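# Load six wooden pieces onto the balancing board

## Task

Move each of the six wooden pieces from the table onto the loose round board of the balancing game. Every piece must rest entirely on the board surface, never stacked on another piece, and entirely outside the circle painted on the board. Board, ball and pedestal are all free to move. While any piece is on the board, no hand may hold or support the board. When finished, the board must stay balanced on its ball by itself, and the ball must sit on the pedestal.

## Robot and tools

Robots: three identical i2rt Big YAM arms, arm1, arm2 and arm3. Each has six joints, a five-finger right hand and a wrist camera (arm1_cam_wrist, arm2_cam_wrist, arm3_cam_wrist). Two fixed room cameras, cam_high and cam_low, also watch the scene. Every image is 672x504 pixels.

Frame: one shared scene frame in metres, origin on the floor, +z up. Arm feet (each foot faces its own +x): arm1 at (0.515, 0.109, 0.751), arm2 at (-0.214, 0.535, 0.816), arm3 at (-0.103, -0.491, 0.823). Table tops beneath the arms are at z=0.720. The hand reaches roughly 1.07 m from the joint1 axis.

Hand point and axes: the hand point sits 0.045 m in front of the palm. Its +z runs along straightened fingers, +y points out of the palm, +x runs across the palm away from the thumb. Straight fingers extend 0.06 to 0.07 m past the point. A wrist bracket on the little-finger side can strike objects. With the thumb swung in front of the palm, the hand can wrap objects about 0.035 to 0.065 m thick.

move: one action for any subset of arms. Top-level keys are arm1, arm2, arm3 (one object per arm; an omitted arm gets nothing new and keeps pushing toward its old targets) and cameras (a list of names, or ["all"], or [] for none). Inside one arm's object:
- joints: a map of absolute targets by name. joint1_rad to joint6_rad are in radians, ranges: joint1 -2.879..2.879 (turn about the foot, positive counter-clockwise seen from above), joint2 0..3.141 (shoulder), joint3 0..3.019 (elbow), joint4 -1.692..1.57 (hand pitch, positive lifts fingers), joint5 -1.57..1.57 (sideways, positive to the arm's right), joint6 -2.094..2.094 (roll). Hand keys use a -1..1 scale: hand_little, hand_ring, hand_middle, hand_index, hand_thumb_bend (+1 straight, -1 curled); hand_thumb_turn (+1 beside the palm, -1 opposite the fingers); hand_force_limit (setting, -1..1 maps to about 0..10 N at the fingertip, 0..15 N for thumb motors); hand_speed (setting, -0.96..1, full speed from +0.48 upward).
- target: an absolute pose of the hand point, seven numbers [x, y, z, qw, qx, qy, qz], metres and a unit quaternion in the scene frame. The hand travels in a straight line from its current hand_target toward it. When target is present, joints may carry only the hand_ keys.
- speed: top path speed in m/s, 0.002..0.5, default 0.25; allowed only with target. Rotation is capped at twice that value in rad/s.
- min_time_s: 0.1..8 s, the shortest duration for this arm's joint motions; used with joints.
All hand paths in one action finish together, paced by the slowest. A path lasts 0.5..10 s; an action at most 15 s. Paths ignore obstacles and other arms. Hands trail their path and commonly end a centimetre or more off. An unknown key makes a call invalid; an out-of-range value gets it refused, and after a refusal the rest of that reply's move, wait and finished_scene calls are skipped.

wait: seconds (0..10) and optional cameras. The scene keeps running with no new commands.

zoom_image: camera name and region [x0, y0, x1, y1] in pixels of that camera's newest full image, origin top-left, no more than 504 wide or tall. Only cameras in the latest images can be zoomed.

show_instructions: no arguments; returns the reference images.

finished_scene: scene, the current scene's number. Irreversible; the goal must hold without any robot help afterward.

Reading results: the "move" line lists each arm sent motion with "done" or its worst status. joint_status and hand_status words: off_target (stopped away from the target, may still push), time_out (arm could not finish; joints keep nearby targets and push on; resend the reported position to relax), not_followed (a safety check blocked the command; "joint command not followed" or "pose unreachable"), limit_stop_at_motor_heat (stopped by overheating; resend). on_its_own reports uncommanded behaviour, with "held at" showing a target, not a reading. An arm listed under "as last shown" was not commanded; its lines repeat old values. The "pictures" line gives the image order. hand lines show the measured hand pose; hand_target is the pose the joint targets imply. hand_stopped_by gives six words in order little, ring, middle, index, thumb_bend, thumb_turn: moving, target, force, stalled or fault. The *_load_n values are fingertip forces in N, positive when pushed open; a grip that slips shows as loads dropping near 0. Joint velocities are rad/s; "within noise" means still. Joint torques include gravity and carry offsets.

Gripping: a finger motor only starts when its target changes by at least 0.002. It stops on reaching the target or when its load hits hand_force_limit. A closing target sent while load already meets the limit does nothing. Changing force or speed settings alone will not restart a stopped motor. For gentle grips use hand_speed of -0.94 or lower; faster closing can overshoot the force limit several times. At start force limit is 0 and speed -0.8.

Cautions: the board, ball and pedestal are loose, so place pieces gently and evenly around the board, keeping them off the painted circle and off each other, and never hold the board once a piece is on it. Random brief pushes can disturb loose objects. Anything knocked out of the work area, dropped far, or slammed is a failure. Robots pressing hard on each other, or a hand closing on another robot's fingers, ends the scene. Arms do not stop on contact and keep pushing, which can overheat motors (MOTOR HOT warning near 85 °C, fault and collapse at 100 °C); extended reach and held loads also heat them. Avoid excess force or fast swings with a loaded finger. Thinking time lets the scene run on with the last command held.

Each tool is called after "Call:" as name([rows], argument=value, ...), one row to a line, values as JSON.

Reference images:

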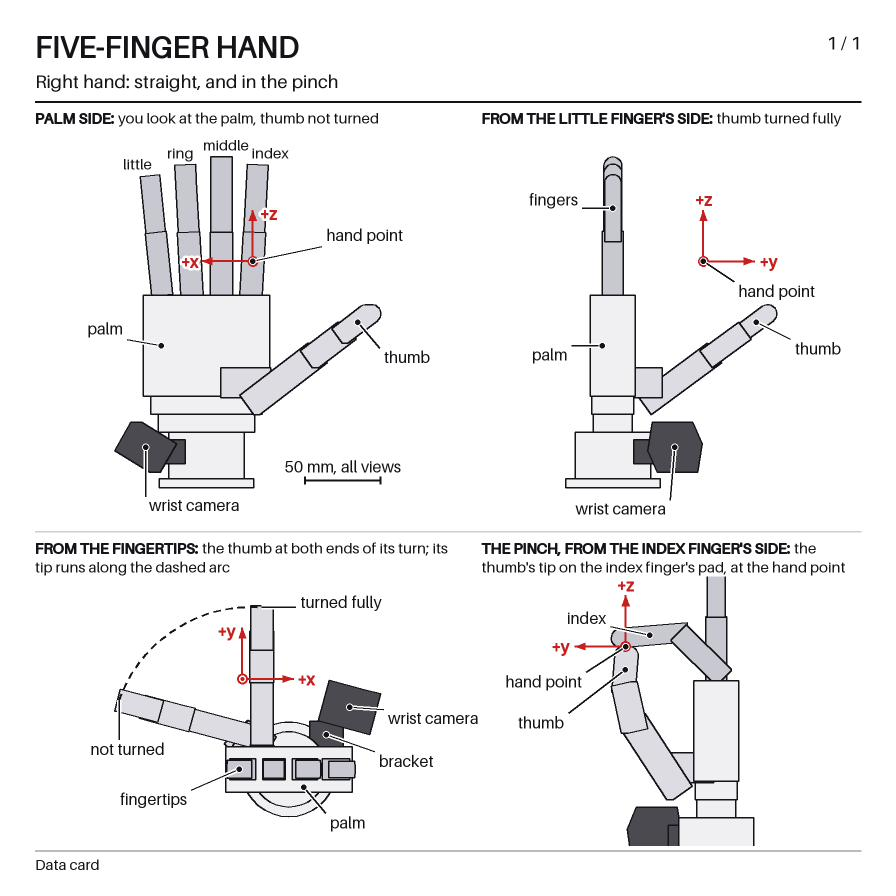

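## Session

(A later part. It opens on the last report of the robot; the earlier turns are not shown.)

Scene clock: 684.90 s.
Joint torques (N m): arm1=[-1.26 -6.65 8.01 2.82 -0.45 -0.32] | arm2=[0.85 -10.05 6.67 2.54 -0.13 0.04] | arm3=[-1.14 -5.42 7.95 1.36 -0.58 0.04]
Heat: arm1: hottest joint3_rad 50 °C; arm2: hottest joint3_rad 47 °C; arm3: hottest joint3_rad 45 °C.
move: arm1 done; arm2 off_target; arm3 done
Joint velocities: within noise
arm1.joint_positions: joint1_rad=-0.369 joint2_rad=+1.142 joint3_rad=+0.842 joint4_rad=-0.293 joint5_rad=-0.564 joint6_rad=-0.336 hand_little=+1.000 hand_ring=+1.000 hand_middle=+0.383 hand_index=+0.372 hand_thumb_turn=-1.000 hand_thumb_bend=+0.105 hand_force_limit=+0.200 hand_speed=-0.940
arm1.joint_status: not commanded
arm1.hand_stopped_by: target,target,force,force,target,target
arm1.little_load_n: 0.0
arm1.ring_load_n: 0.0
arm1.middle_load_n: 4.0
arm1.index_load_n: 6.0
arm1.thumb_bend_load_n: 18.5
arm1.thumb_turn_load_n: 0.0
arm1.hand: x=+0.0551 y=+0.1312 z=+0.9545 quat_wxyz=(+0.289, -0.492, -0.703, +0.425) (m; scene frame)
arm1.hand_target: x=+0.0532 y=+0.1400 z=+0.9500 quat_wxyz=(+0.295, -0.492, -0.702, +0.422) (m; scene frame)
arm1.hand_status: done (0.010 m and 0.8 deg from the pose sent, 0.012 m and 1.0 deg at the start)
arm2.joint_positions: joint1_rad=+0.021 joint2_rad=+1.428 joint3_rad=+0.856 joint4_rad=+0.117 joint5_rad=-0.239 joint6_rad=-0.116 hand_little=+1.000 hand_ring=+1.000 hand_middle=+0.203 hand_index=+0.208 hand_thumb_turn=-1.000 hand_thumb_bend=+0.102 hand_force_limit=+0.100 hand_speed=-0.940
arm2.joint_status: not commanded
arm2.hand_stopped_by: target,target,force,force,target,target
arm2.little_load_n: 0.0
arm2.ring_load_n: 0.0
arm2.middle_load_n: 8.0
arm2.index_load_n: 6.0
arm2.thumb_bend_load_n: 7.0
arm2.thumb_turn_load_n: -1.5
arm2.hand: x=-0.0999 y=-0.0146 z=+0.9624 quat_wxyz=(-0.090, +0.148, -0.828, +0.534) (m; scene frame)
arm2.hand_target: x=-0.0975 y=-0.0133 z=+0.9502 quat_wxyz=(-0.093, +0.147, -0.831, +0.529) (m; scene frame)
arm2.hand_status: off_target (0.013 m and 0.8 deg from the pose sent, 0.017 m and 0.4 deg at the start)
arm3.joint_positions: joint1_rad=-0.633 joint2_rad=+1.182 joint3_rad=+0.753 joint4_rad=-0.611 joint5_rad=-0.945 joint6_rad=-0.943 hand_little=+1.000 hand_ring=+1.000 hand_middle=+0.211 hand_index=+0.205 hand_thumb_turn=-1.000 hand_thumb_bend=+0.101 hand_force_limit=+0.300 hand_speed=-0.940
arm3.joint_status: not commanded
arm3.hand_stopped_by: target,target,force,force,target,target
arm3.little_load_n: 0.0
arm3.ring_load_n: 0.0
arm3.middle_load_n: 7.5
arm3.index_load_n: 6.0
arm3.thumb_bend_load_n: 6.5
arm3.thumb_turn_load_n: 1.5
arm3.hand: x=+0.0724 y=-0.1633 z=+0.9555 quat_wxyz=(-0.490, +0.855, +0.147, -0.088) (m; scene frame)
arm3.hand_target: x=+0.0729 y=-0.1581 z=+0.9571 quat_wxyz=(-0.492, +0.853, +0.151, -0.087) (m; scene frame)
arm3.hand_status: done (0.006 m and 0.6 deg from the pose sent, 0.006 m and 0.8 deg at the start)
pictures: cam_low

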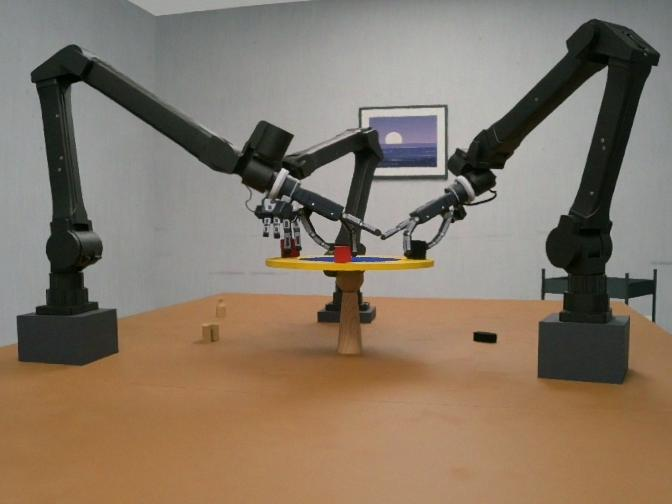

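Call:
move(arm1={"target": [0.053, 0.140, 0.945, -0.2954, 0.4917, 0.7021, -0.4219], "speed": 0.03}, arm2={"target": [-0.0975, -0.0137, 0.942, 0.0933, -0.1465, 0.8307, -0.5291], "speed": 0.03}, arm3={"target": [0.0730, -0.158, 0.953, -0.4926, 0.853, 0.1505, -0.0869], "speed": 0.03}, cameras=["cam_low", "arm2_cam_wrist"])

Call:
zoom_image(camera="cam_low", region=[260, 215, 360, 275])

Call:
zoom_image(camera="cam_low", region=[350, 215, 450, 275])

Scene clock: 692.90 s.
Joint torques (N m): arm1=[-1.26 -6.24 7.64 2.65 -0.4 -0.32] | arm2=[0.79 -9.76 6.37 2.41 -0.12 0.04] | arm3=[-1.55 -4.89 7.68 1.28 -0.57 0]
Heat: arm1: hottest joint3_rad 50 °C; arm2: hottest joint3_rad 46 °C; arm3: hottest joint3_rad 46 °C.
move: arm1 off_target; arm2 off_target; arm3 done
Joint velocities: within noise
arm1.joint_positions: joint1_rad=-0.369 joint2_rad=+1.143 joint3_rad=+0.836 joint4_rad=-0.274 joint5_rad=-0.565 joint6_rad=-0.336 hand_little=+1.000 hand_ring=+1.000 hand_middle=+0.383 hand_index=+0.372 hand_thumb_turn=-1.000 hand_thumb_bend=+0.105 hand_force_limit=+0.200 hand_speed=-0.940
arm1.joint_status: not commanded
arm1.hand_stopped_by: target,target,force,force,target,target
arm1.little_load_n: 0.0
arm1.ring_load_n: 0.0
arm1.middle_load_n: 4.5
arm1.index_load_n: 6.5
arm1.thumb_bend_load_n: 18.5
arm1.thumb_turn_load_n: 0.0
arm1.hand: x=+0.0532 y=+0.1316 z=+0.9547 quat_wxyz=(+0.294, -0.488, -0.702, +0.427) (m; scene frame)
arm1.hand_target: x=+0.0533 y=+0.1399 z=+0.9450 quat_wxyz=(+0.295, -0.492, -0.702, +0.422) (m; scene frame)
arm1.hand_status: off_target (0.013 m and 0.7 deg from the pose sent, 0.013 m and 0.8 deg at the start)
arm2.joint_positions: joint1_rad=+0.021 joint2_rad=+1.437 joint3_rad=+0.848 joint4_rad=+0.144 joint5_rad=-0.239 joint6_rad=-0.116 hand_little=+1.000 hand_ring=+1.000 hand_middle=+0.203 hand_index=+0.208 hand_thumb_turn=-1.000 hand_thumb_bend=+0.102 hand_force_limit=+0.100 hand_speed=-0.940
arm2.joint_status: not commanded
arm2.hand_stopped_by: target,target,force,force,target,target
arm2.little_load_n: 0.0
arm2.ring_load_n: 0.0
arm2.middle_load_n: 8.0
arm2.index_load_n: 6.0
arm2.thumb_bend_load_n: 6.5
arm2.thumb_turn_load_n: -2.0
arm2.hand: x=-0.0998 y=-0.0163 z=+0.9590 quat_wxyz=(-0.090, +0.148, -0.825, +0.538) (m; scene frame)
arm2.hand_target: x=-0.0975 y=-0.0132 z=+0.9423 quat_wxyz=(-0.093, +0.147, -0.831, +0.529) (m; scene frame)
arm2.hand_status: off_target (0.017 m and 1.3 deg from the pose sent, 0.021 m and 0.8 deg at the start)
arm3.joint_positions: joint1_rad=-0.633 joint2_rad=+1.182 joint3_rad=+0.750 joint4_rad=-0.597 joint5_rad=-0.945 joint6_rad=-0.942 hand_little=+1.000 hand_ring=+1.000 hand_middle=+0.211 hand_index=+0.205 hand_thumb_turn=-1.000 hand_thumb_bend=+0.101 hand_force_limit=+0.300 hand_speed=-0.940
arm3.joint_status: not commanded
arm3.hand_stopped_by: target,target,force,force,target,target
arm3.little_load_n: 0.5
arm3.ring_load_n: 0.0
arm3.middle_load_n: 7.0
arm3.index_load_n: 6.0
arm3.thumb_bend_load_n: 6.5
arm3.thumb_turn_load_n: 1.5
arm3.hand: x=+0.0738 y=-0.1621 z=+0.9550 quat_wxyz=(-0.492, +0.854, +0.148, -0.085) (m; scene frame)
arm3.hand_target: x=+0.0730 y=-0.1581 z=+0.9531 quat_wxyz=(-0.492, +0.853, +0.151, -0.087) (m; scene frame)
arm3.hand_status: done (0.005 m and 0.4 deg from the pose sent, 0.006 m and 0.6 deg at the start)
pictures: arm2_cam_wrist, cam_low

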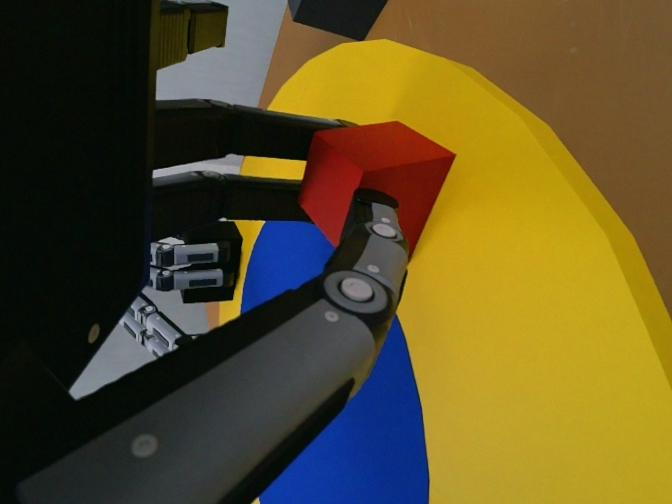

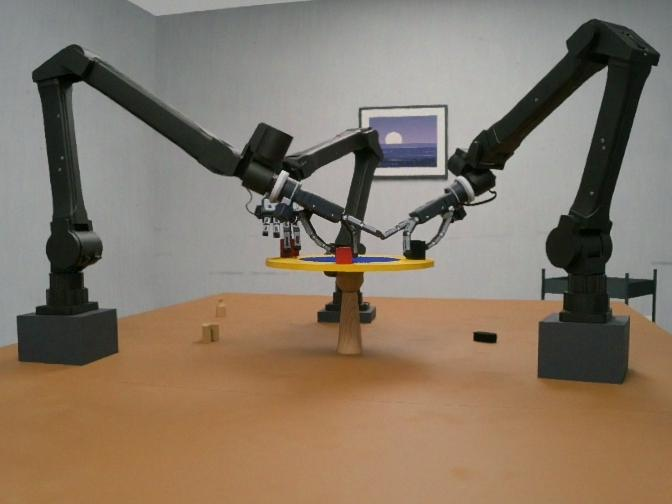

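Scaled by 5.040 from the camera's 672x504 image, which has a finer 960x720 frame.

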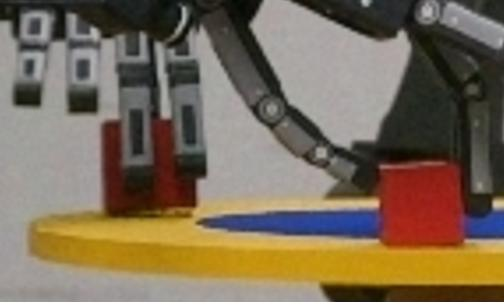

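Scaled by 5.040 from the camera's 672x504 image, which has a finer 960x720 frame.

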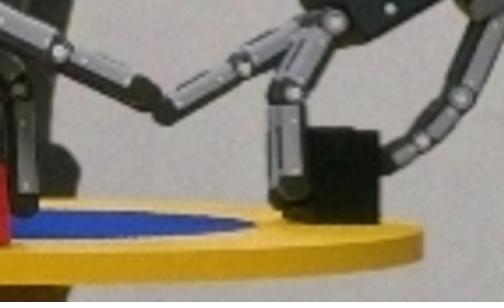

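Call:
move(arm1={"joints": {"hand_index": 0.62, "hand_middle": 0.62, "hand_speed": -0.85}}, arm2={"joints": {"hand_index": 0.5, "hand_middle": 0.5, "hand_speed": -0.85}}, arm3={"joints": {"hand_index": 0.5, "hand_middle": 0.5, "hand_speed": -0.85}}, cameras=["all"])

Call:
zoom_image(camera="cam_low", region=[250, 190, 450, 300])

Scene clock: 705.00 s.
Joint torques (N m): arm1=[-1.26 -6.59 7.87 2.65 -0.4 -0.32] | arm2=[0.85 -9.93 6.37 2.41 -0.13 0.04] | arm3=[-1.26 -4.84 7.92 1.43 -0.58 0.01]
Heat: arm1: hottest joint3_rad 49 °C; arm2: hottest joint3_rad 47 °C; arm3: hottest joint3_rad 46 °C.
move: arm1 done; arm2 done; arm3 done
Joint velocities: within noise
arm1.joint_positions: joint1_rad=-0.369 joint2_rad=+1.146 joint3_rad=+0.833 joint4_rad=-0.274 joint5_rad=-0.565 joint6_rad=-0.336 hand_little=+1.000 hand_ring=+1.000 hand_middle=+0.620 hand_index=+0.620 hand_thumb_turn=-1.000 hand_thumb_bend=+0.100 hand_force_limit=+0.200 hand_speed=-0.850
arm1.joint_status: all done
arm1.hand_stopped_by: target,target,target,target,target,target
arm1.little_load_n: 0.0
arm1.ring_load_n: 0.0
arm1.middle_load_n: 0.0
arm1.index_load_n: 0.0
arm1.thumb_bend_load_n: 0.0
arm1.thumb_turn_load_n: 0.0
arm1.hand: x=+0.0540 y=+0.1314 z=+0.9516 quat_wxyz=(+0.291, -0.490, -0.702, +0.426) (m; scene frame)
arm1.hand_target: x=+0.0532 y=+0.1399 z=+0.9452 quat_wxyz=(+0.295, -0.492, -0.702, +0.422) (m; scene frame)
arm1.hand_status: not commanded
arm2.joint_positions: joint1_rad=+0.021 joint2_rad=+1.439 joint3_rad=+0.848 joint4_rad=+0.144 joint5_rad=-0.239 joint6_rad=-0.116 hand_little=+1.000 hand_ring=+1.000 hand_middle=+0.500 hand_index=+0.500 hand_thumb_turn=-1.000 hand_thumb_bend=+0.100 hand_force_limit=+0.100 hand_speed=-0.850
arm2.joint_status: all done
arm2.hand_stopped_by: target,target,target,target,target,target
arm2.little_load_n: 0.0
arm2.ring_load_n: 0.0
arm2.middle_load_n: 0.0
arm2.index_load_n: 0.0
arm2.thumb_bend_load_n: 0.0
arm2.thumb_turn_load_n: 0.0
arm2.hand: x=-0.0998 y=-0.0163 z=+0.9578 quat_wxyz=(-0.090, +0.148, -0.826, +0.537) (m; scene frame)
arm2.hand_target: x=-0.0975 y=-0.0132 z=+0.9424 quat_wxyz=(-0.093, +0.147, -0.831, +0.529) (m; scene frame)
arm2.hand_status: not commanded
arm3.joint_positions: joint1_rad=-0.633 joint2_rad=+1.185 joint3_rad=+0.746 joint4_rad=-0.597 joint5_rad=-0.945 joint6_rad=-0.942 hand_little=+1.000 hand_ring=+1.000 hand_middle=+0.500 hand_index=+0.500 hand_thumb_turn=-1.000 hand_thumb_bend=+0.100 hand_force_limit=+0.300 hand_speed=-0.850
arm3.joint_status: all done
arm3.hand_stopped_by: target,target,target,target,target,target
arm3.little_load_n: 0.0
arm3.ring_load_n: 0.0
arm3.middle_load_n: 0.0
arm3.index_load_n: 0.0
arm3.thumb_bend_load_n: 0.0
arm3.thumb_turn_load_n: 0.0
arm3.hand: x=+0.0728 y=-0.1629 z=+0.9527 quat_wxyz=(-0.491, +0.854, +0.147, -0.087) (m; scene frame)
arm3.hand_target: x=+0.0729 y=-0.1581 z=+0.9530 quat_wxyz=(-0.492, +0.853, +0.151, -0.087) (m; scene frame)
arm3.hand_status: not commanded
pictures: arm1_cam_wrist, arm2_cam_wrist, arm3_cam_wrist, cam_high, cam_low

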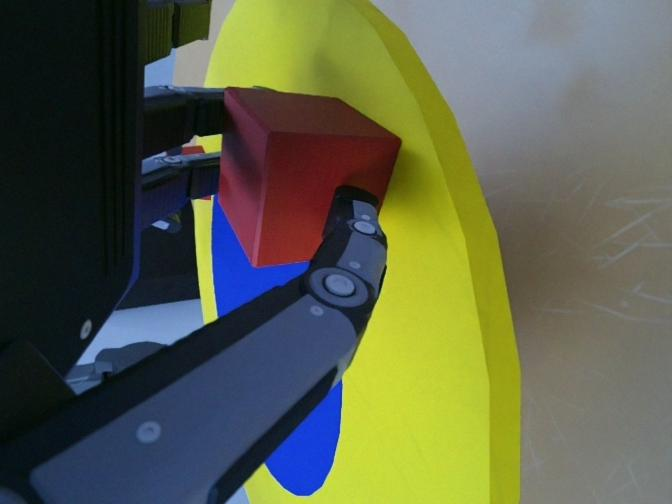

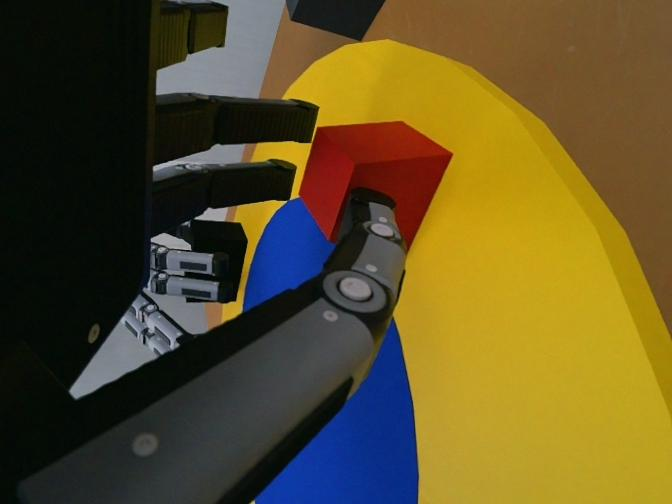

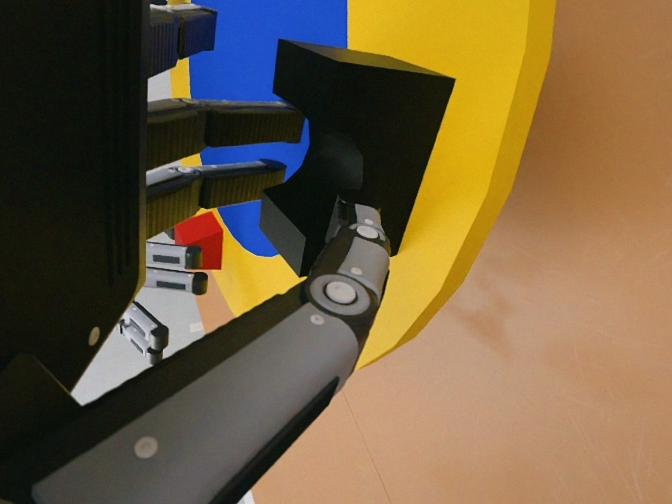

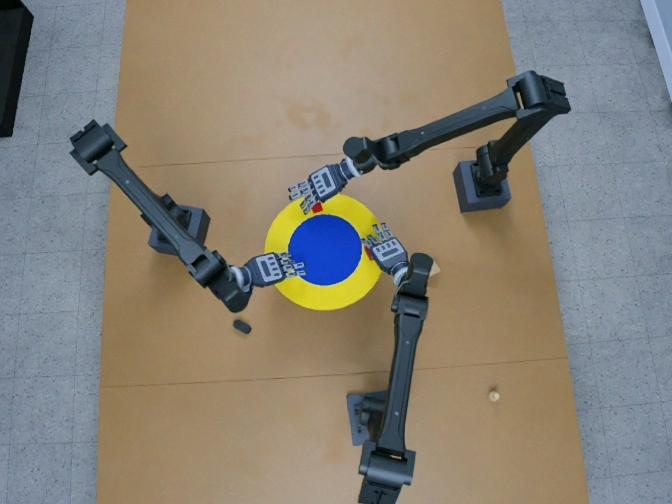

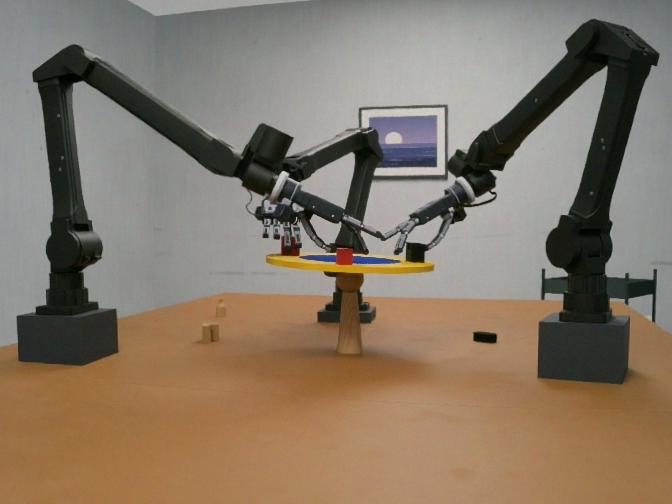

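Scaled by 2.520 from the camera's 672x504 image, which has a finer 960x720 frame.

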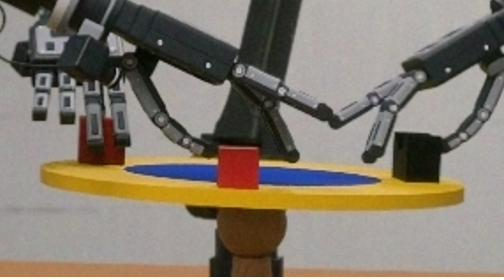

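Call:
move(arm1={"joints": {"hand_index": 1, "hand_middle": 1, "hand_speed": -0.6}}, arm2={"joints": {"hand_index": 1, "hand_middle": 1, "hand_speed": -0.6}}, arm3={"joints": {"hand_index": 1, "hand_middle": 1, "hand_speed": -0.6}})

Call:
move(arm1={"target": [0.079, 0.1485, 0.955, -0.2954, 0.4917, 0.7021, -0.4219], "speed": 0.06}, arm2={"target": [-0.1065, 0.0115, 0.957, 0.0933, -0.1465, 0.8307, -0.5291], "speed": 0.06}, arm3={"target": [0.0823, -0.1835, 0.960, -0.4926, 0.853, 0.1505, -0.0869], "speed": 0.06}, cameras=["all"])

Call:
zoom_image(camera="cam_low", region=[250, 190, 450, 300])

Call:
zoom_image(camera="cam_high", region=[250, 180, 395, 325])

Scene clock: 717.60 s.
Joint torques (N m): arm1=[-1.32 -6.59 7.88 2.65 -0.41 -0.32] | arm2=[0.85 -9.93 6.38 2.43 -0.13 0.04] | arm3=[-1.96 -5.77 7.82 1.24 -0.64 0.06]
Heat: arm1: hottest joint3_rad 49 °C; arm2: hottest joint3_rad 47 °C; arm3: hottest joint3_rad 46 °C.
move: arm1 done; arm2 done; arm3 done
Joint velocities: within noise
arm1.joint_positions: joint1_rad=-0.369 joint2_rad=+1.146 joint3_rad=+0.833 joint4_rad=-0.274 joint5_rad=-0.565 joint6_rad=-0.336 hand_little=+1.000 hand_ring=+1.000 hand_middle=+1.000 hand_index=+1.000 hand_thumb_turn=-1.000 hand_thumb_bend=+0.100 hand_force_limit=+0.200 hand_speed=-0.600
arm1.joint_status: all done
arm1.hand_stopped_by: target,target,target,target,target,target
arm1.little_load_n: 0.0
arm1.ring_load_n: 0.0
arm1.middle_load_n: 0.0
arm1.index_load_n: 0.0
arm1.thumb_bend_load_n: 0.0
arm1.thumb_turn_load_n: 0.5
arm1.hand: x=+0.0540 y=+0.1314 z=+0.9516 quat_wxyz=(+0.291, -0.490, -0.702, +0.426) (m; scene frame)
arm1.hand_target: x=+0.0532 y=+0.1399 z=+0.9452 quat_wxyz=(+0.295, -0.492, -0.702, +0.422) (m; scene frame)
arm1.hand_status: not commanded
arm2.joint_positions: joint1_rad=+0.021 joint2_rad=+1.439 joint3_rad=+0.848 joint4_rad=+0.144 joint5_rad=-0.239 joint6_rad=-0.116 hand_little=+1.000 hand_ring=+1.000 hand_middle=+1.000 hand_index=+1.000 hand_thumb_turn=-1.000 hand_thumb_bend=+0.100 hand_force_limit=+0.100 hand_speed=-0.600
arm2.joint_status: all done
arm2.hand_stopped_by: target,target,target,target,target,target
arm2.little_load_n: 0.0
arm2.ring_load_n: 0.0
arm2.middle_load_n: 0.0
arm2.index_load_n: 0.0
arm2.thumb_bend_load_n: 0.0
arm2.thumb_turn_load_n: 0.0
arm2.hand: x=-0.0998 y=-0.0163 z=+0.9578 quat_wxyz=(-0.090, +0.148, -0.826, +0.537) (m; scene frame)
arm2.hand_target: x=-0.0975 y=-0.0132 z=+0.9424 quat_wxyz=(-0.093, +0.147, -0.831, +0.529) (m; scene frame)
arm2.hand_status: not commanded
arm3.joint_positions: joint1_rad=-0.633 joint2_rad=+1.185 joint3_rad=+0.746 joint4_rad=-0.597 joint5_rad=-0.945 joint6_rad=-0.942 hand_little=+1.000 hand_ring=+1.000 hand_middle=+1.000 hand_index=+1.000 hand_thumb_turn=-1.000 hand_thumb_bend=+0.100 hand_force_limit=+0.300 hand_speed=-0.600
arm3.joint_status: all done
arm3.hand_stopped_by: target,target,target,target,target,target
arm3.little_load_n: 0.0
arm3.ring_load_n: 0.0
arm3.middle_load_n: -0.5
arm3.index_load_n: 0.0
arm3.thumb_bend_load_n: 0.0
arm3.thumb_turn_load_n: 0.0
arm3.hand: x=+0.0728 y=-0.1629 z=+0.9527 quat_wxyz=(-0.491, +0.854, +0.147, -0.087) (m; scene frame)
arm3.hand_target: x=+0.0729 y=-0.1581 z=+0.9530 quat_wxyz=(-0.492, +0.853, +0.151, -0.087) (m; scene frame)
arm3.hand_status: not commanded
pictures: none

Scene clock: 718.80 s.
Joint torques (N m): arm1=[-1.2 -6.83 7.88 1.7 -0.46 -0.32] | arm2=[-0.62 -10.64 6.54 0.92 -0.18 -0.04] | arm3=[-2.73 -6.18 9.05 0.36 -0.73 -0.12]
Heat: arm1: hottest joint3_rad 49 °C; arm2: hottest joint3_rad 46 °C; arm3: hottest joint3_rad 47 °C.
move: arm1 done; arm2 off_target; arm3 off_target
Joint velocities: within noise
arm1.joint_positions: joint1_rad=-0.418 joint2_rad=+1.086 joint3_rad=+0.812 joint4_rad=-0.320 joint5_rad=-0.604 joint6_rad=-0.367 hand_little=+1.000 hand_ring=+1.000 hand_middle=+1.000 hand_index=+1.000 hand_thumb_turn=-1.000 hand_thumb_bend=+0.100 hand_force_limit=+0.200 hand_speed=-0.600
arm1.joint_status: not commanded
arm1.hand_stopped_by: target,target,target,target,target,target
arm1.little_load_n: -0.5
arm1.ring_load_n: 0.0
arm1.middle_load_n: 0.0
arm1.index_load_n: 0.0
arm1.thumb_bend_load_n: 0.0
arm1.thumb_turn_load_n: 0.0
arm1.hand: x=+0.0747 y=+0.1424 z=+0.9600 quat_wxyz=(+0.296, -0.488, -0.701, +0.427) (m; scene frame)
arm1.hand_target: x=+0.0789 y=+0.1483 z=+0.9551 quat_wxyz=(+0.295, -0.492, -0.702, +0.422) (m; scene frame)
arm1.hand_status: done (0.009 m and 0.8 deg from the pose sent, 0.031 m and 0.7 deg at the start)
arm2.joint_positions: joint1_rad=+0.021 joint2_rad=+1.371 joint3_rad=+0.801 joint4_rad=+0.130 joint5_rad=-0.252 joint6_rad=-0.116 hand_little=+1.000 hand_ring=+1.000 hand_middle=+1.000 hand_index=+1.000 hand_thumb_turn=-1.000 hand_thumb_bend=+0.100 hand_force_limit=+0.100 hand_speed=-0.600
arm2.joint_status: not commanded
arm2.hand_stopped_by: target,target,target,target,target,target
arm2.little_load_n: 0.0
arm2.ring_load_n: 0.0
arm2.middle_load_n: 0.0
arm2.index_load_n: 0.0
arm2.thumb_bend_load_n: 0.0
arm2.thumb_turn_load_n: 0.0
arm2.hand: x=-0.0994 y=+0.0053 z=+0.9667 quat_wxyz=(-0.095, +0.151, -0.823, +0.540) (m; scene frame)
arm2.hand_target: x=-0.1063 y=+0.0115 z=+0.9571 quat_wxyz=(-0.093, +0.146, -0.831, +0.529) (m; scene frame)
arm2.hand_status: off_target (0.013 m and 1.6 deg from the pose sent, 0.029 m and 1.2 deg at the start)
arm3.joint_positions: joint1_rad=-0.696 joint2_rad=+1.185 joint3_rad=+0.746 joint4_rad=-0.708 joint5_rad=-0.980 joint6_rad=-1.046 hand_little=+1.000 hand_ring=+1.000 hand_middle=+1.000 hand_index=+1.000 hand_thumb_turn=-1.000 hand_thumb_bend=+0.100 hand_force_limit=+0.300 hand_speed=-0.600
arm3.joint_status: not commanded
arm3.hand_stopped_by: target,target,target,target,target,target
arm3.little_load_n: 0.0
arm3.ring_load_n: 0.0
arm3.middle_load_n: 0.0
arm3.index_load_n: 0.0
arm3.thumb_bend_load_n: 0.0
arm3.thumb_turn_load_n: 0.0
arm3.hand: x=+0.0756 y=-0.1857 z=+0.9491 quat_wxyz=(-0.487, +0.856, +0.144, -0.099) (m; scene frame)
arm3.hand_target: x=+0.0821 y=-0.1836 z=+0.9599 quat_wxyz=(-0.492, +0.853, +0.150, -0.087) (m; scene frame)
arm3.hand_status: off_target (0.013 m and 1.7 deg from the pose sent, 0.024 m and 0.5 deg at the start)
pictures: arm1_cam_wrist, arm2_cam_wrist, arm3_cam_wrist, cam_high, cam_low

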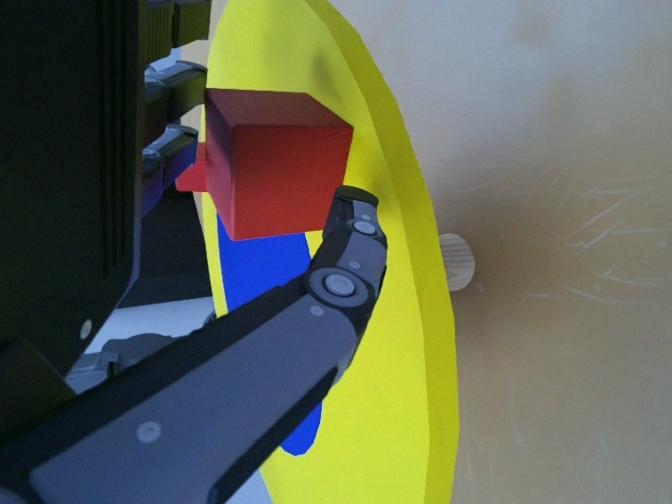

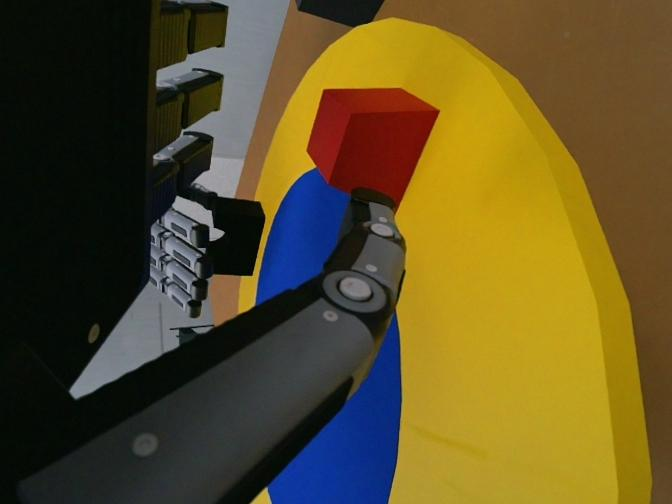

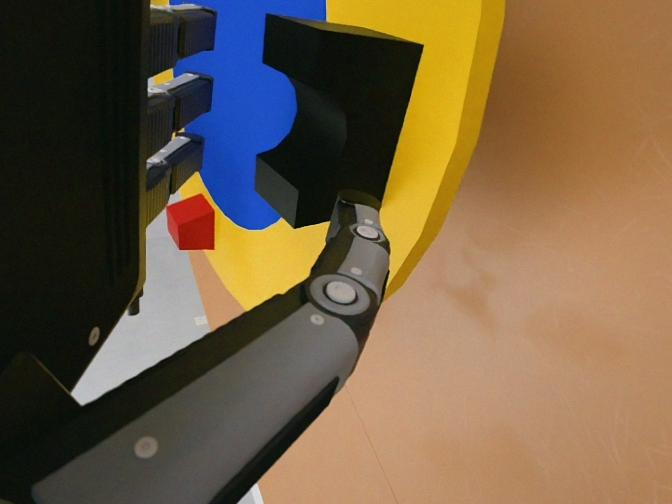

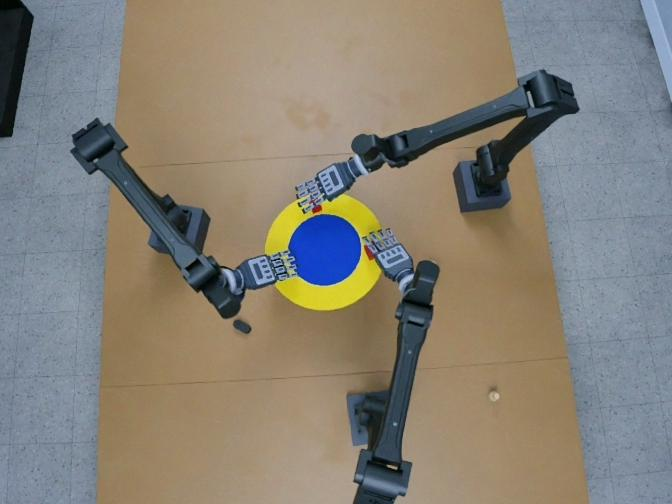

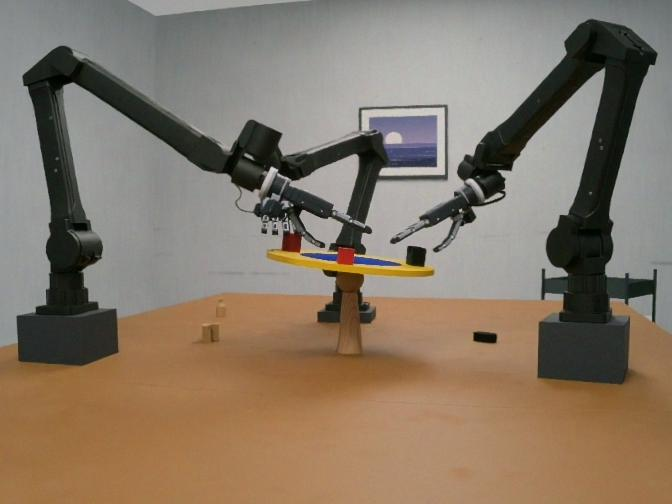

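Scaled by 2.520 from the camera's 672x504 image, which has a finer 960x720 frame.

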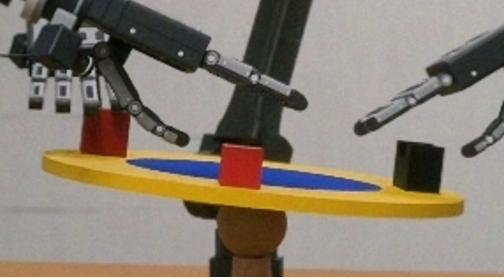

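Scaled by 3.476 from the camera's 672x504 image, which has a finer 960x720 frame.

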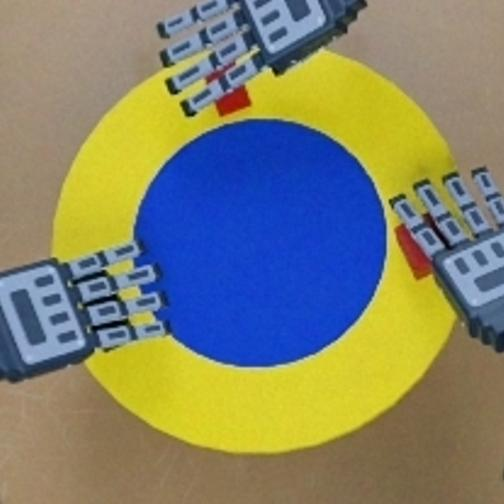

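Call:
move(arm1={"target": [0.13, 0.17, 1.05, -0.2954, 0.4917, 0.7021, -0.4219], "speed": 0.15}, arm2={"target": [-0.14, 0.09, 1.06, 0.0933, -0.1465, 0.8307, -0.5291], "speed": 0.15}, arm3={"target": [0.10, -0.23, 1.05, -0.4926, 0.853, 0.1505, -0.0869], "speed": 0.15}, cameras=["all"])

Call:
zoom_image(camera="cam_low", region=[250, 190, 450, 300])

Call:
zoom_image(camera="cam_high", region=[250, 180, 395, 325])

Scene clock: 758.07 s.
Joint torques (N m): arm1=[-1.2 -4.6 12.01 1.54 -0.55 -0.32] | arm2=[-0.38 -6.36 10.29 0.91 -0.22 -0.11] | arm3=[-3.14 -5.48 10.93 0.08 -0.81 -0.16]
Heat: arm1: hottest joint3_rad 50 °C; arm2: hottest joint3_rad 46 °C; arm3: hottest joint3_rad 48 °C.
move: arm1 off_target; arm2 done; arm3 off_target
Joint velocities: within noise
arm1.joint_positions: joint1_rad=-0.546 joint2_rad=+0.941 joint3_rad=+0.929 joint4_rad=-0.693 joint5_rad=-0.706 joint6_rad=-0.464 hand_little=+1.000 hand_ring=+1.000 hand_middle=+1.000 hand_index=+1.000 hand_thumb_turn=-1.000 hand_thumb_bend=+0.100 hand_force_limit=+0.200 hand_speed=-0.600
arm1.joint_status: not commanded
arm1.hand_stopped_by: target,target,target,target,target,target
arm1.little_load_n: 0.0
arm1.ring_load_n: 0.0
arm1.middle_load_n: 0.0
arm1.index_load_n: 0.0
arm1.thumb_bend_load_n: 0.5
arm1.thumb_turn_load_n: 0.0
arm1.hand: x=+0.1365 y=+0.1600 z=+1.0277 quat_wxyz=(+0.274, -0.501, -0.703, +0.423) (m; scene frame)
arm1.hand_target: x=+0.1307 y=+0.1696 z=+1.0499 quat_wxyz=(+0.296, -0.492, -0.702, +0.422) (m; scene frame)
arm1.hand_status: off_target (0.025 m and 2.6 deg from the pose sent, 0.109 m and 0.7 deg at the start)
arm2.joint_positions: joint1_rad=-0.071 joint2_rad=+1.014 joint3_rad=+0.788 joint4_rad=-0.258 joint5_rad=-0.331 joint6_rad=-0.152 hand_little=+1.000 hand_ring=+1.000 hand_middle=+1.000 hand_index=+1.000 hand_thumb_turn=-1.000 hand_thumb_bend=+0.100 hand_force_limit=+0.100 hand_speed=-0.600
arm2.joint_status: not commanded
arm2.hand_stopped_by: target,target,target,target,target,target
arm2.little_load_n: 0.0
arm2.ring_load_n: 0.0
arm2.middle_load_n: 0.0
arm2.index_load_n: 0.0
arm2.thumb_bend_load_n: 0.0
arm2.thumb_turn_load_n: 0.0
arm2.hand: x=-0.1354 y=+0.0942 z=+1.0518 quat_wxyz=(-0.097, +0.147, -0.832, +0.527) (m; scene frame)
arm2.hand_target: x=-0.1400 y=+0.0901 z=+1.0601 quat_wxyz=(-0.093, +0.146, -0.831, +0.529) (m; scene frame)
arm2.hand_status: done (0.010 m and 0.5 deg from the pose sent, 0.132 m and 1.6 deg at the start)
arm3.joint_positions: joint1_rad=-0.850 joint2_rad=+1.122 joint3_rad=+0.941 joint4_rad=-1.215 joint5_rad=-1.030 joint6_rad=-1.320 hand_little=+1.000 hand_ring=+1.000 hand_middle=+1.000 hand_index=+1.000 hand_thumb_turn=-1.000 hand_thumb_bend=+0.100 hand_force_limit=+0.300 hand_speed=-0.600
arm3.joint_status: not commanded
arm3.hand_stopped_by: target,target,target,target,target,target
arm3.little_load_n: 0.0
arm3.ring_load_n: 0.0
arm3.middle_load_n: 0.0
arm3.index_load_n: -0.5
arm3.thumb_bend_load_n: 0.0
arm3.thumb_turn_load_n: 0.0
arm3.hand: x=+0.0889 y=-0.2333 z=+1.0321 quat_wxyz=(-0.485, +0.856, +0.140, -0.107) (m; scene frame)
arm3.hand_target: x=+0.0995 y=-0.2302 z=+1.0499 quat_wxyz=(-0.492, +0.853, +0.151, -0.087) (m; scene frame)
arm3.hand_status: off_target (0.021 m and 2.7 deg from the pose sent, 0.113 m and 1.7 deg at the start)
pictures: arm1_cam_wrist, arm2_cam_wrist, arm3_cam_wrist, cam_high, cam_low

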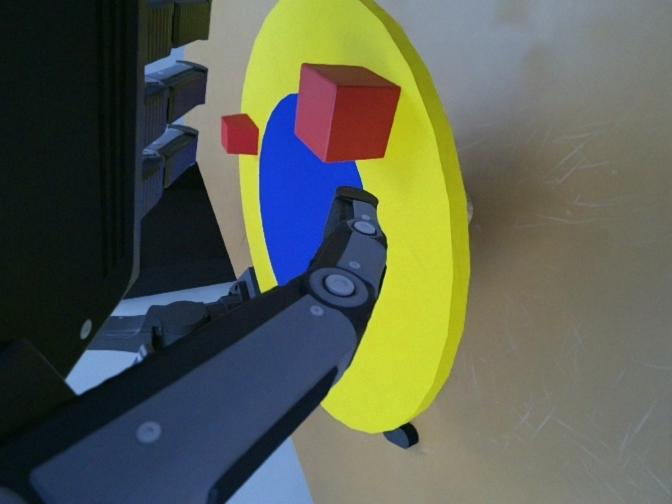

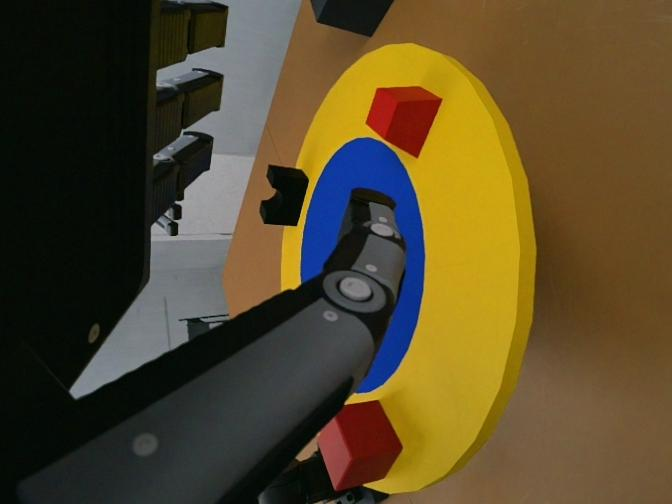

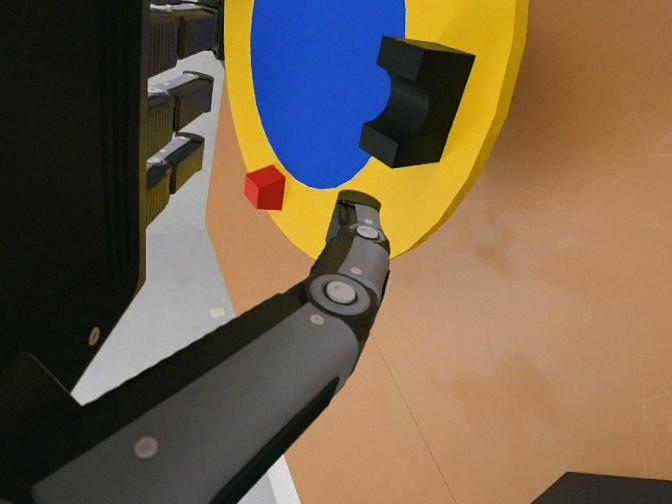

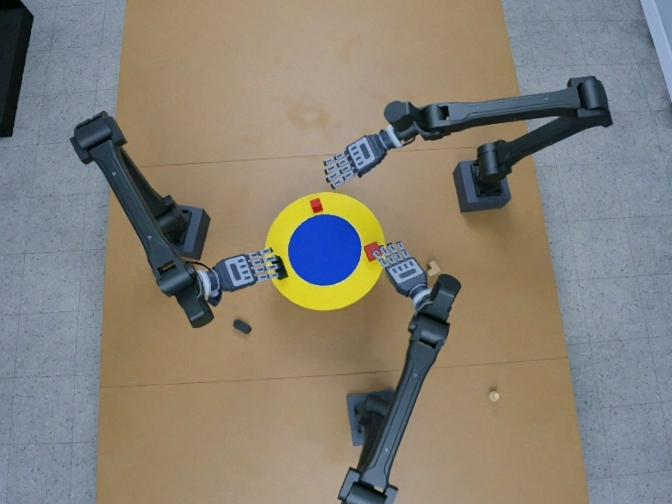

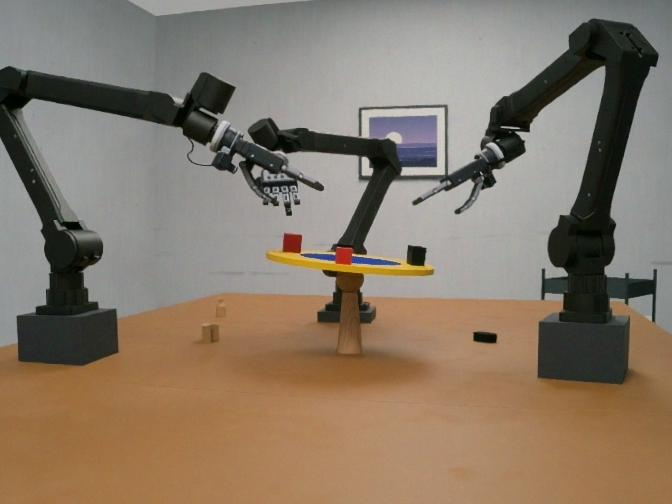

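Scaled by 2.520 from the camera's 672x504 image, which has a finer 960x720 frame.

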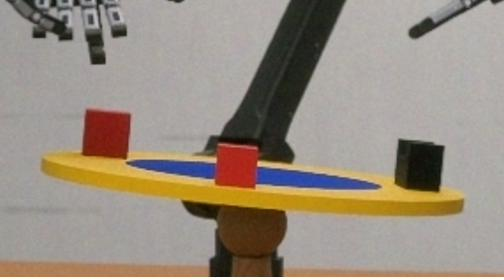

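Scaled by 3.476 from the camera's 672x504 image, which has a finer 960x720 frame.

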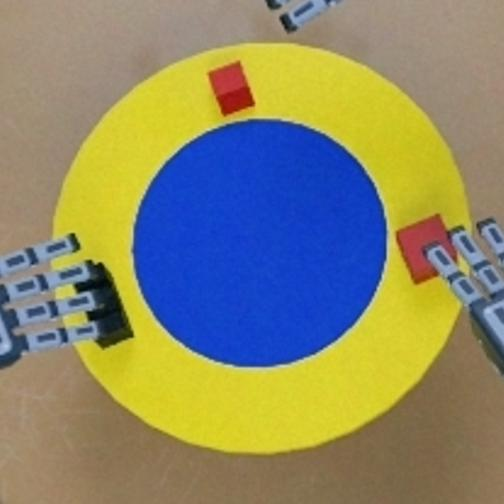

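Call:
move(arm1={"target": [0.30, 0.15, 1.12, -0.2954, 0.4917, 0.7021, -0.4219], "speed": 0.25}, arm2={"target": [-0.10, 0.27, 1.13, 0.0933, -0.1465, 0.8307, -0.5291], "speed": 0.25, "joints": {"hand_index": 0.68, "hand_middle": 0.68, "hand_speed": -0.3}}, arm3={"target": [0.12, -0.31, 1.12, -0.4926, 0.853, 0.1505, -0.0869], "speed": 0.25, "joints": {"hand_index": 0.65, "hand_middle": 0.65, "hand_speed": -0.3}}, cameras=["cam_low"])

Scene clock: 807.50 s.
Joint torques (N m): arm1=[-1.32 0.91 10.74 0.98 -0.83 -0.33] | arm2=[1.26 0.26 9.14 0.94 0.05 0.06] | arm3=[-2.32 -5.07 11.06 -0.27 -0.59 -0.11]
Heat: arm1: hottest joint3_rad 59 °C; arm2: hottest joint3_rad 48 °C; arm3: hottest joint3_rad 50 °C.
move: arm1 off_target; arm2 done; arm3 off_target
Joint velocities: within noise
arm1.joint_positions: joint1_rad=-0.965 joint2_rad=+0.656 joint3_rad=+1.052 joint4_rad=-1.465 joint5_rad=-0.990 joint6_rad=-0.945 hand_little=+1.000 hand_ring=+1.000 hand_middle=+1.000 hand_index=+1.000 hand_thumb_turn=-1.000 hand_thumb_bend=+0.100 hand_force_limit=+0.200 hand_speed=-0.600
arm1.joint_status: not commanded
arm1.hand_stopped_by: target,target,target,target,target,target
arm1.little_load_n: 0.0
arm1.ring_load_n: 0.0
arm1.middle_load_n: 0.0
arm1.index_load_n: 0.0
arm1.thumb_bend_load_n: 0.0
arm1.thumb_turn_load_n: 0.0
arm1.hand: x=+0.3003 y=+0.1442 z=+1.1032 quat_wxyz=(+0.276, -0.499, -0.700, +0.429) (m; scene frame)
arm1.hand_target: x=+0.2999 y=+0.1494 z=+1.1195 quat_wxyz=(+0.295, -0.492, -0.702, +0.422) (m; scene frame)
arm1.hand_status: off_target (0.018 m and 2.6 deg from the pose sent, 0.188 m and 2.7 deg at the start)
arm2.joint_positions: joint1_rad=+0.164 joint2_rad=+0.465 joint3_rad=+0.778 joint4_rad=-0.754 joint5_rad=-0.111 joint6_rad=-0.052 hand_little=+1.000 hand_ring=+1.000 hand_middle=+0.680 hand_index=+0.680 hand_thumb_turn=-1.000 hand_thumb_bend=+0.100 hand_force_limit=+0.100 hand_speed=-0.300
arm2.joint_status: all done
arm2.hand_stopped_by: target,target,target,target,target,target
arm2.little_load_n: 0.0
arm2.ring_load_n: 0.0
arm2.middle_load_n: 0.0
arm2.index_load_n: 0.0
arm2.thumb_bend_load_n: 0.0
arm2.thumb_turn_load_n: 0.0
arm2.hand: x=-0.1018 y=+0.2686 z=+1.1298 quat_wxyz=(-0.091, +0.147, -0.827, +0.535) (m; scene frame)
arm2.hand_target: x=-0.1000 y=+0.2700 z=+1.1301 quat_wxyz=(-0.093, +0.147, -0.830, +0.529) (m; scene frame)
arm2.hand_status: done (0.002 m and 0.9 deg from the pose sent, 0.196 m and 0.6 deg at the start)
arm3.joint_positions: joint1_rad=-1.110 joint2_rad=+1.109 joint3_rad=+1.131 joint4_rad=-1.698 joint5_rad=-1.011 joint6_rad=-1.687 hand_little=+1.000 hand_ring=+1.000 hand_middle=+0.650 hand_index=+0.650 hand_thumb_turn=-1.000 hand_thumb_bend=+0.100 hand_force_limit=+0.300 hand_speed=-0.300
arm3.joint_status: all done
arm3.hand_stopped_by: target,target,target,target,target,target
arm3.little_load_n: 0.0
arm3.ring_load_n: 0.0
arm3.middle_load_n: 0.0
arm3.index_load_n: 0.0
arm3.thumb_bend_load_n: 0.0
arm3.thumb_turn_load_n: 0.0
arm3.hand: x=+0.1121 y=-0.3090 z=+1.1026 quat_wxyz=(-0.480, +0.866, +0.119, -0.074) (m; scene frame)
arm3.hand_target: x=+0.1192 y=-0.3089 z=+1.1193 quat_wxyz=(-0.481, +0.865, +0.131, -0.051) (m; scene frame)
arm3.hand_status: off_target (0.019 m and 4.4 deg from the pose sent, 0.121 m and 2.8 deg at the start; a joint's target at an end of its range on 37 of 57 steps)
pictures: cam_low

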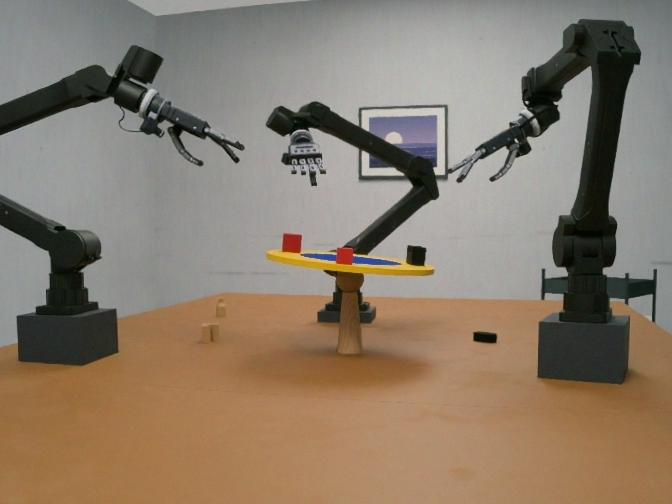

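Call:
move(arm2={"target": [0.20, 0.50, 1.12, 0.2613, -0.4263, 0.7384, -0.4525], "speed": 0.25}, arm3={"target": [0.19, -0.32, 1.02, 0.2975, -0.5151, 0.6962, -0.402], "speed": 0.25}, cameras=["cam_low", "arm3_cam_wrist", "cam_high"])

Scene clock: 820.73 s.
Joint torques (N m): arm1=[-1.38 0.91 10.74 0.96 -0.83 -0.32] | arm2=[1.38 -4.13 12.9 2.24 0.18 -0.05] | arm3=[-1.61 -1.08 12.15 0.44 0.71 0.06]
Heat: arm1: hottest joint3_rad 57 °C; arm2: hottest joint3_rad 49 °C; arm3: hottest joint3_rad 50 °C.
move: arm2 off_target; arm3 off_target
Joint velocities: within noise
arm1: as last shown
arm1.joint_positions: joint1_rad=-0.965 joint2_rad=+0.656 joint3_rad=+1.052 joint4_rad=-1.465 joint5_rad=-0.990 joint6_rad=-0.946 hand_little=+1.000 hand_ring=+1.000 hand_middle=+1.000 hand_index=+1.000 hand_thumb_turn=-1.000 hand_thumb_bend=+0.100 hand_force_limit=+0.200 hand_speed=-0.600
arm1.hand: x=+0.3003 y=+0.1442 z=+1.1032 quat_wxyz=(+0.276, -0.499, -0.701, +0.429) (m; scene frame)
arm1.hand_target: x=+0.2999 y=+0.1495 z=+1.1195 quat_wxyz=(+0.295, -0.492, -0.702, +0.422) (m; scene frame)
arm2.joint_positions: joint1_rad=+1.516 joint2_rad=+0.848 joint3_rad=+0.863 joint4_rad=-0.622 joint5_rad=+0.469 joint6_rad=+0.284 hand_little=+1.000 hand_ring=+1.000 hand_middle=+0.680 hand_index=+0.680 hand_thumb_turn=-1.000 hand_thumb_bend=+0.100 hand_force_limit=+0.100 hand_speed=-0.300
arm2.joint_status: not commanded
arm2.hand_stopped_by: target,target,target,target,target,target
arm2.little_load_n: 0.0
arm2.ring_load_n: 0.0
arm2.middle_load_n: 0.0
arm2.index_load_n: 0.0
arm2.thumb_bend_load_n: 0.0
arm2.thumb_turn_load_n: 0.0
arm2.hand: x=+0.1831 y=+0.4952 z=+1.0875 quat_wxyz=(-0.234, +0.436, -0.749, +0.440) (m; scene frame)
arm2.hand_target: x=+0.1979 y=+0.5001 z=+1.1199 quat_wxyz=(-0.261, +0.426, -0.738, +0.452) (m; scene frame)
arm2.hand_status: off_target (0.037 m and 3.8 deg from the pose sent, 0.380 m and 40.2 deg at the start)
arm3.joint_positions: joint1_rad=-0.459 joint2_rad=+0.816 joint3_rad=+0.653 joint4_rad=-0.846 joint5_rad=+0.927 joint6_rad=+0.864 hand_little=+1.000 hand_ring=+1.000 hand_middle=+0.650 hand_index=+0.650 hand_thumb_turn=-1.000 hand_thumb_bend=+0.100 hand_force_limit=+0.300 hand_speed=-0.300
arm3.joint_status: not commanded
arm3.hand_stopped_by: target,target,target,target,target,target
arm3.little_load_n: -0.5
arm3.ring_load_n: -0.5
arm3.middle_load_n: 0.0
arm3.index_load_n: 0.0
arm3.thumb_bend_load_n: 0.0
arm3.thumb_turn_load_n: 0.0
arm3.hand: x=+0.1831 y=-0.3323 z=+0.9976 quat_wxyz=(-0.279, +0.524, -0.694, +0.407) (m; scene frame)
arm3.hand_target: x=+0.1895 y=-0.3206 z=+1.0198 quat_wxyz=(-0.298, +0.515, -0.696, +0.402) (m; scene frame)
arm3.hand_status: off_target (0.026 m and 2.4 deg from the pose sent, 0.114 m and 123.1 deg at the start)
pictures: arm3_cam_wrist, cam_high, cam_low

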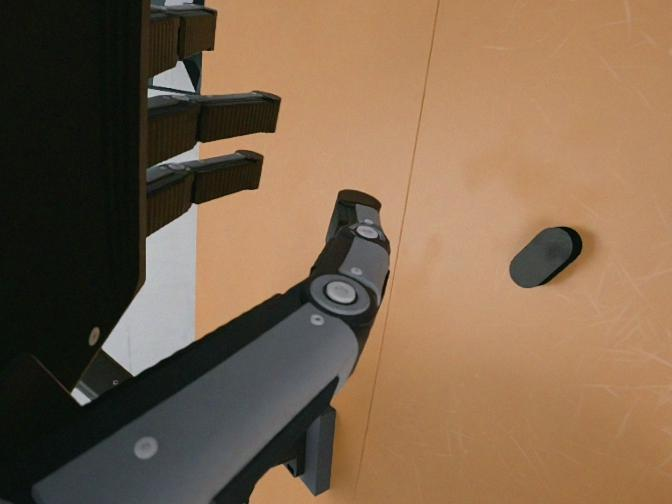

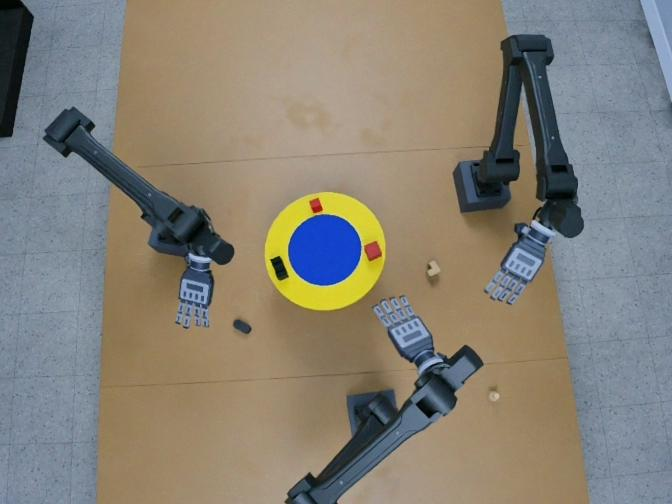

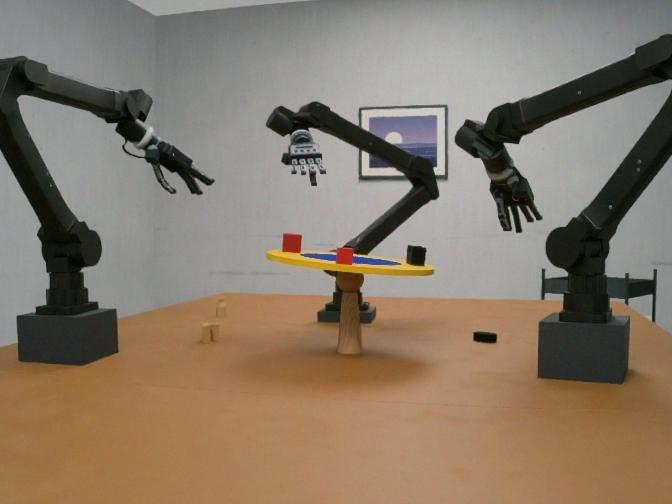

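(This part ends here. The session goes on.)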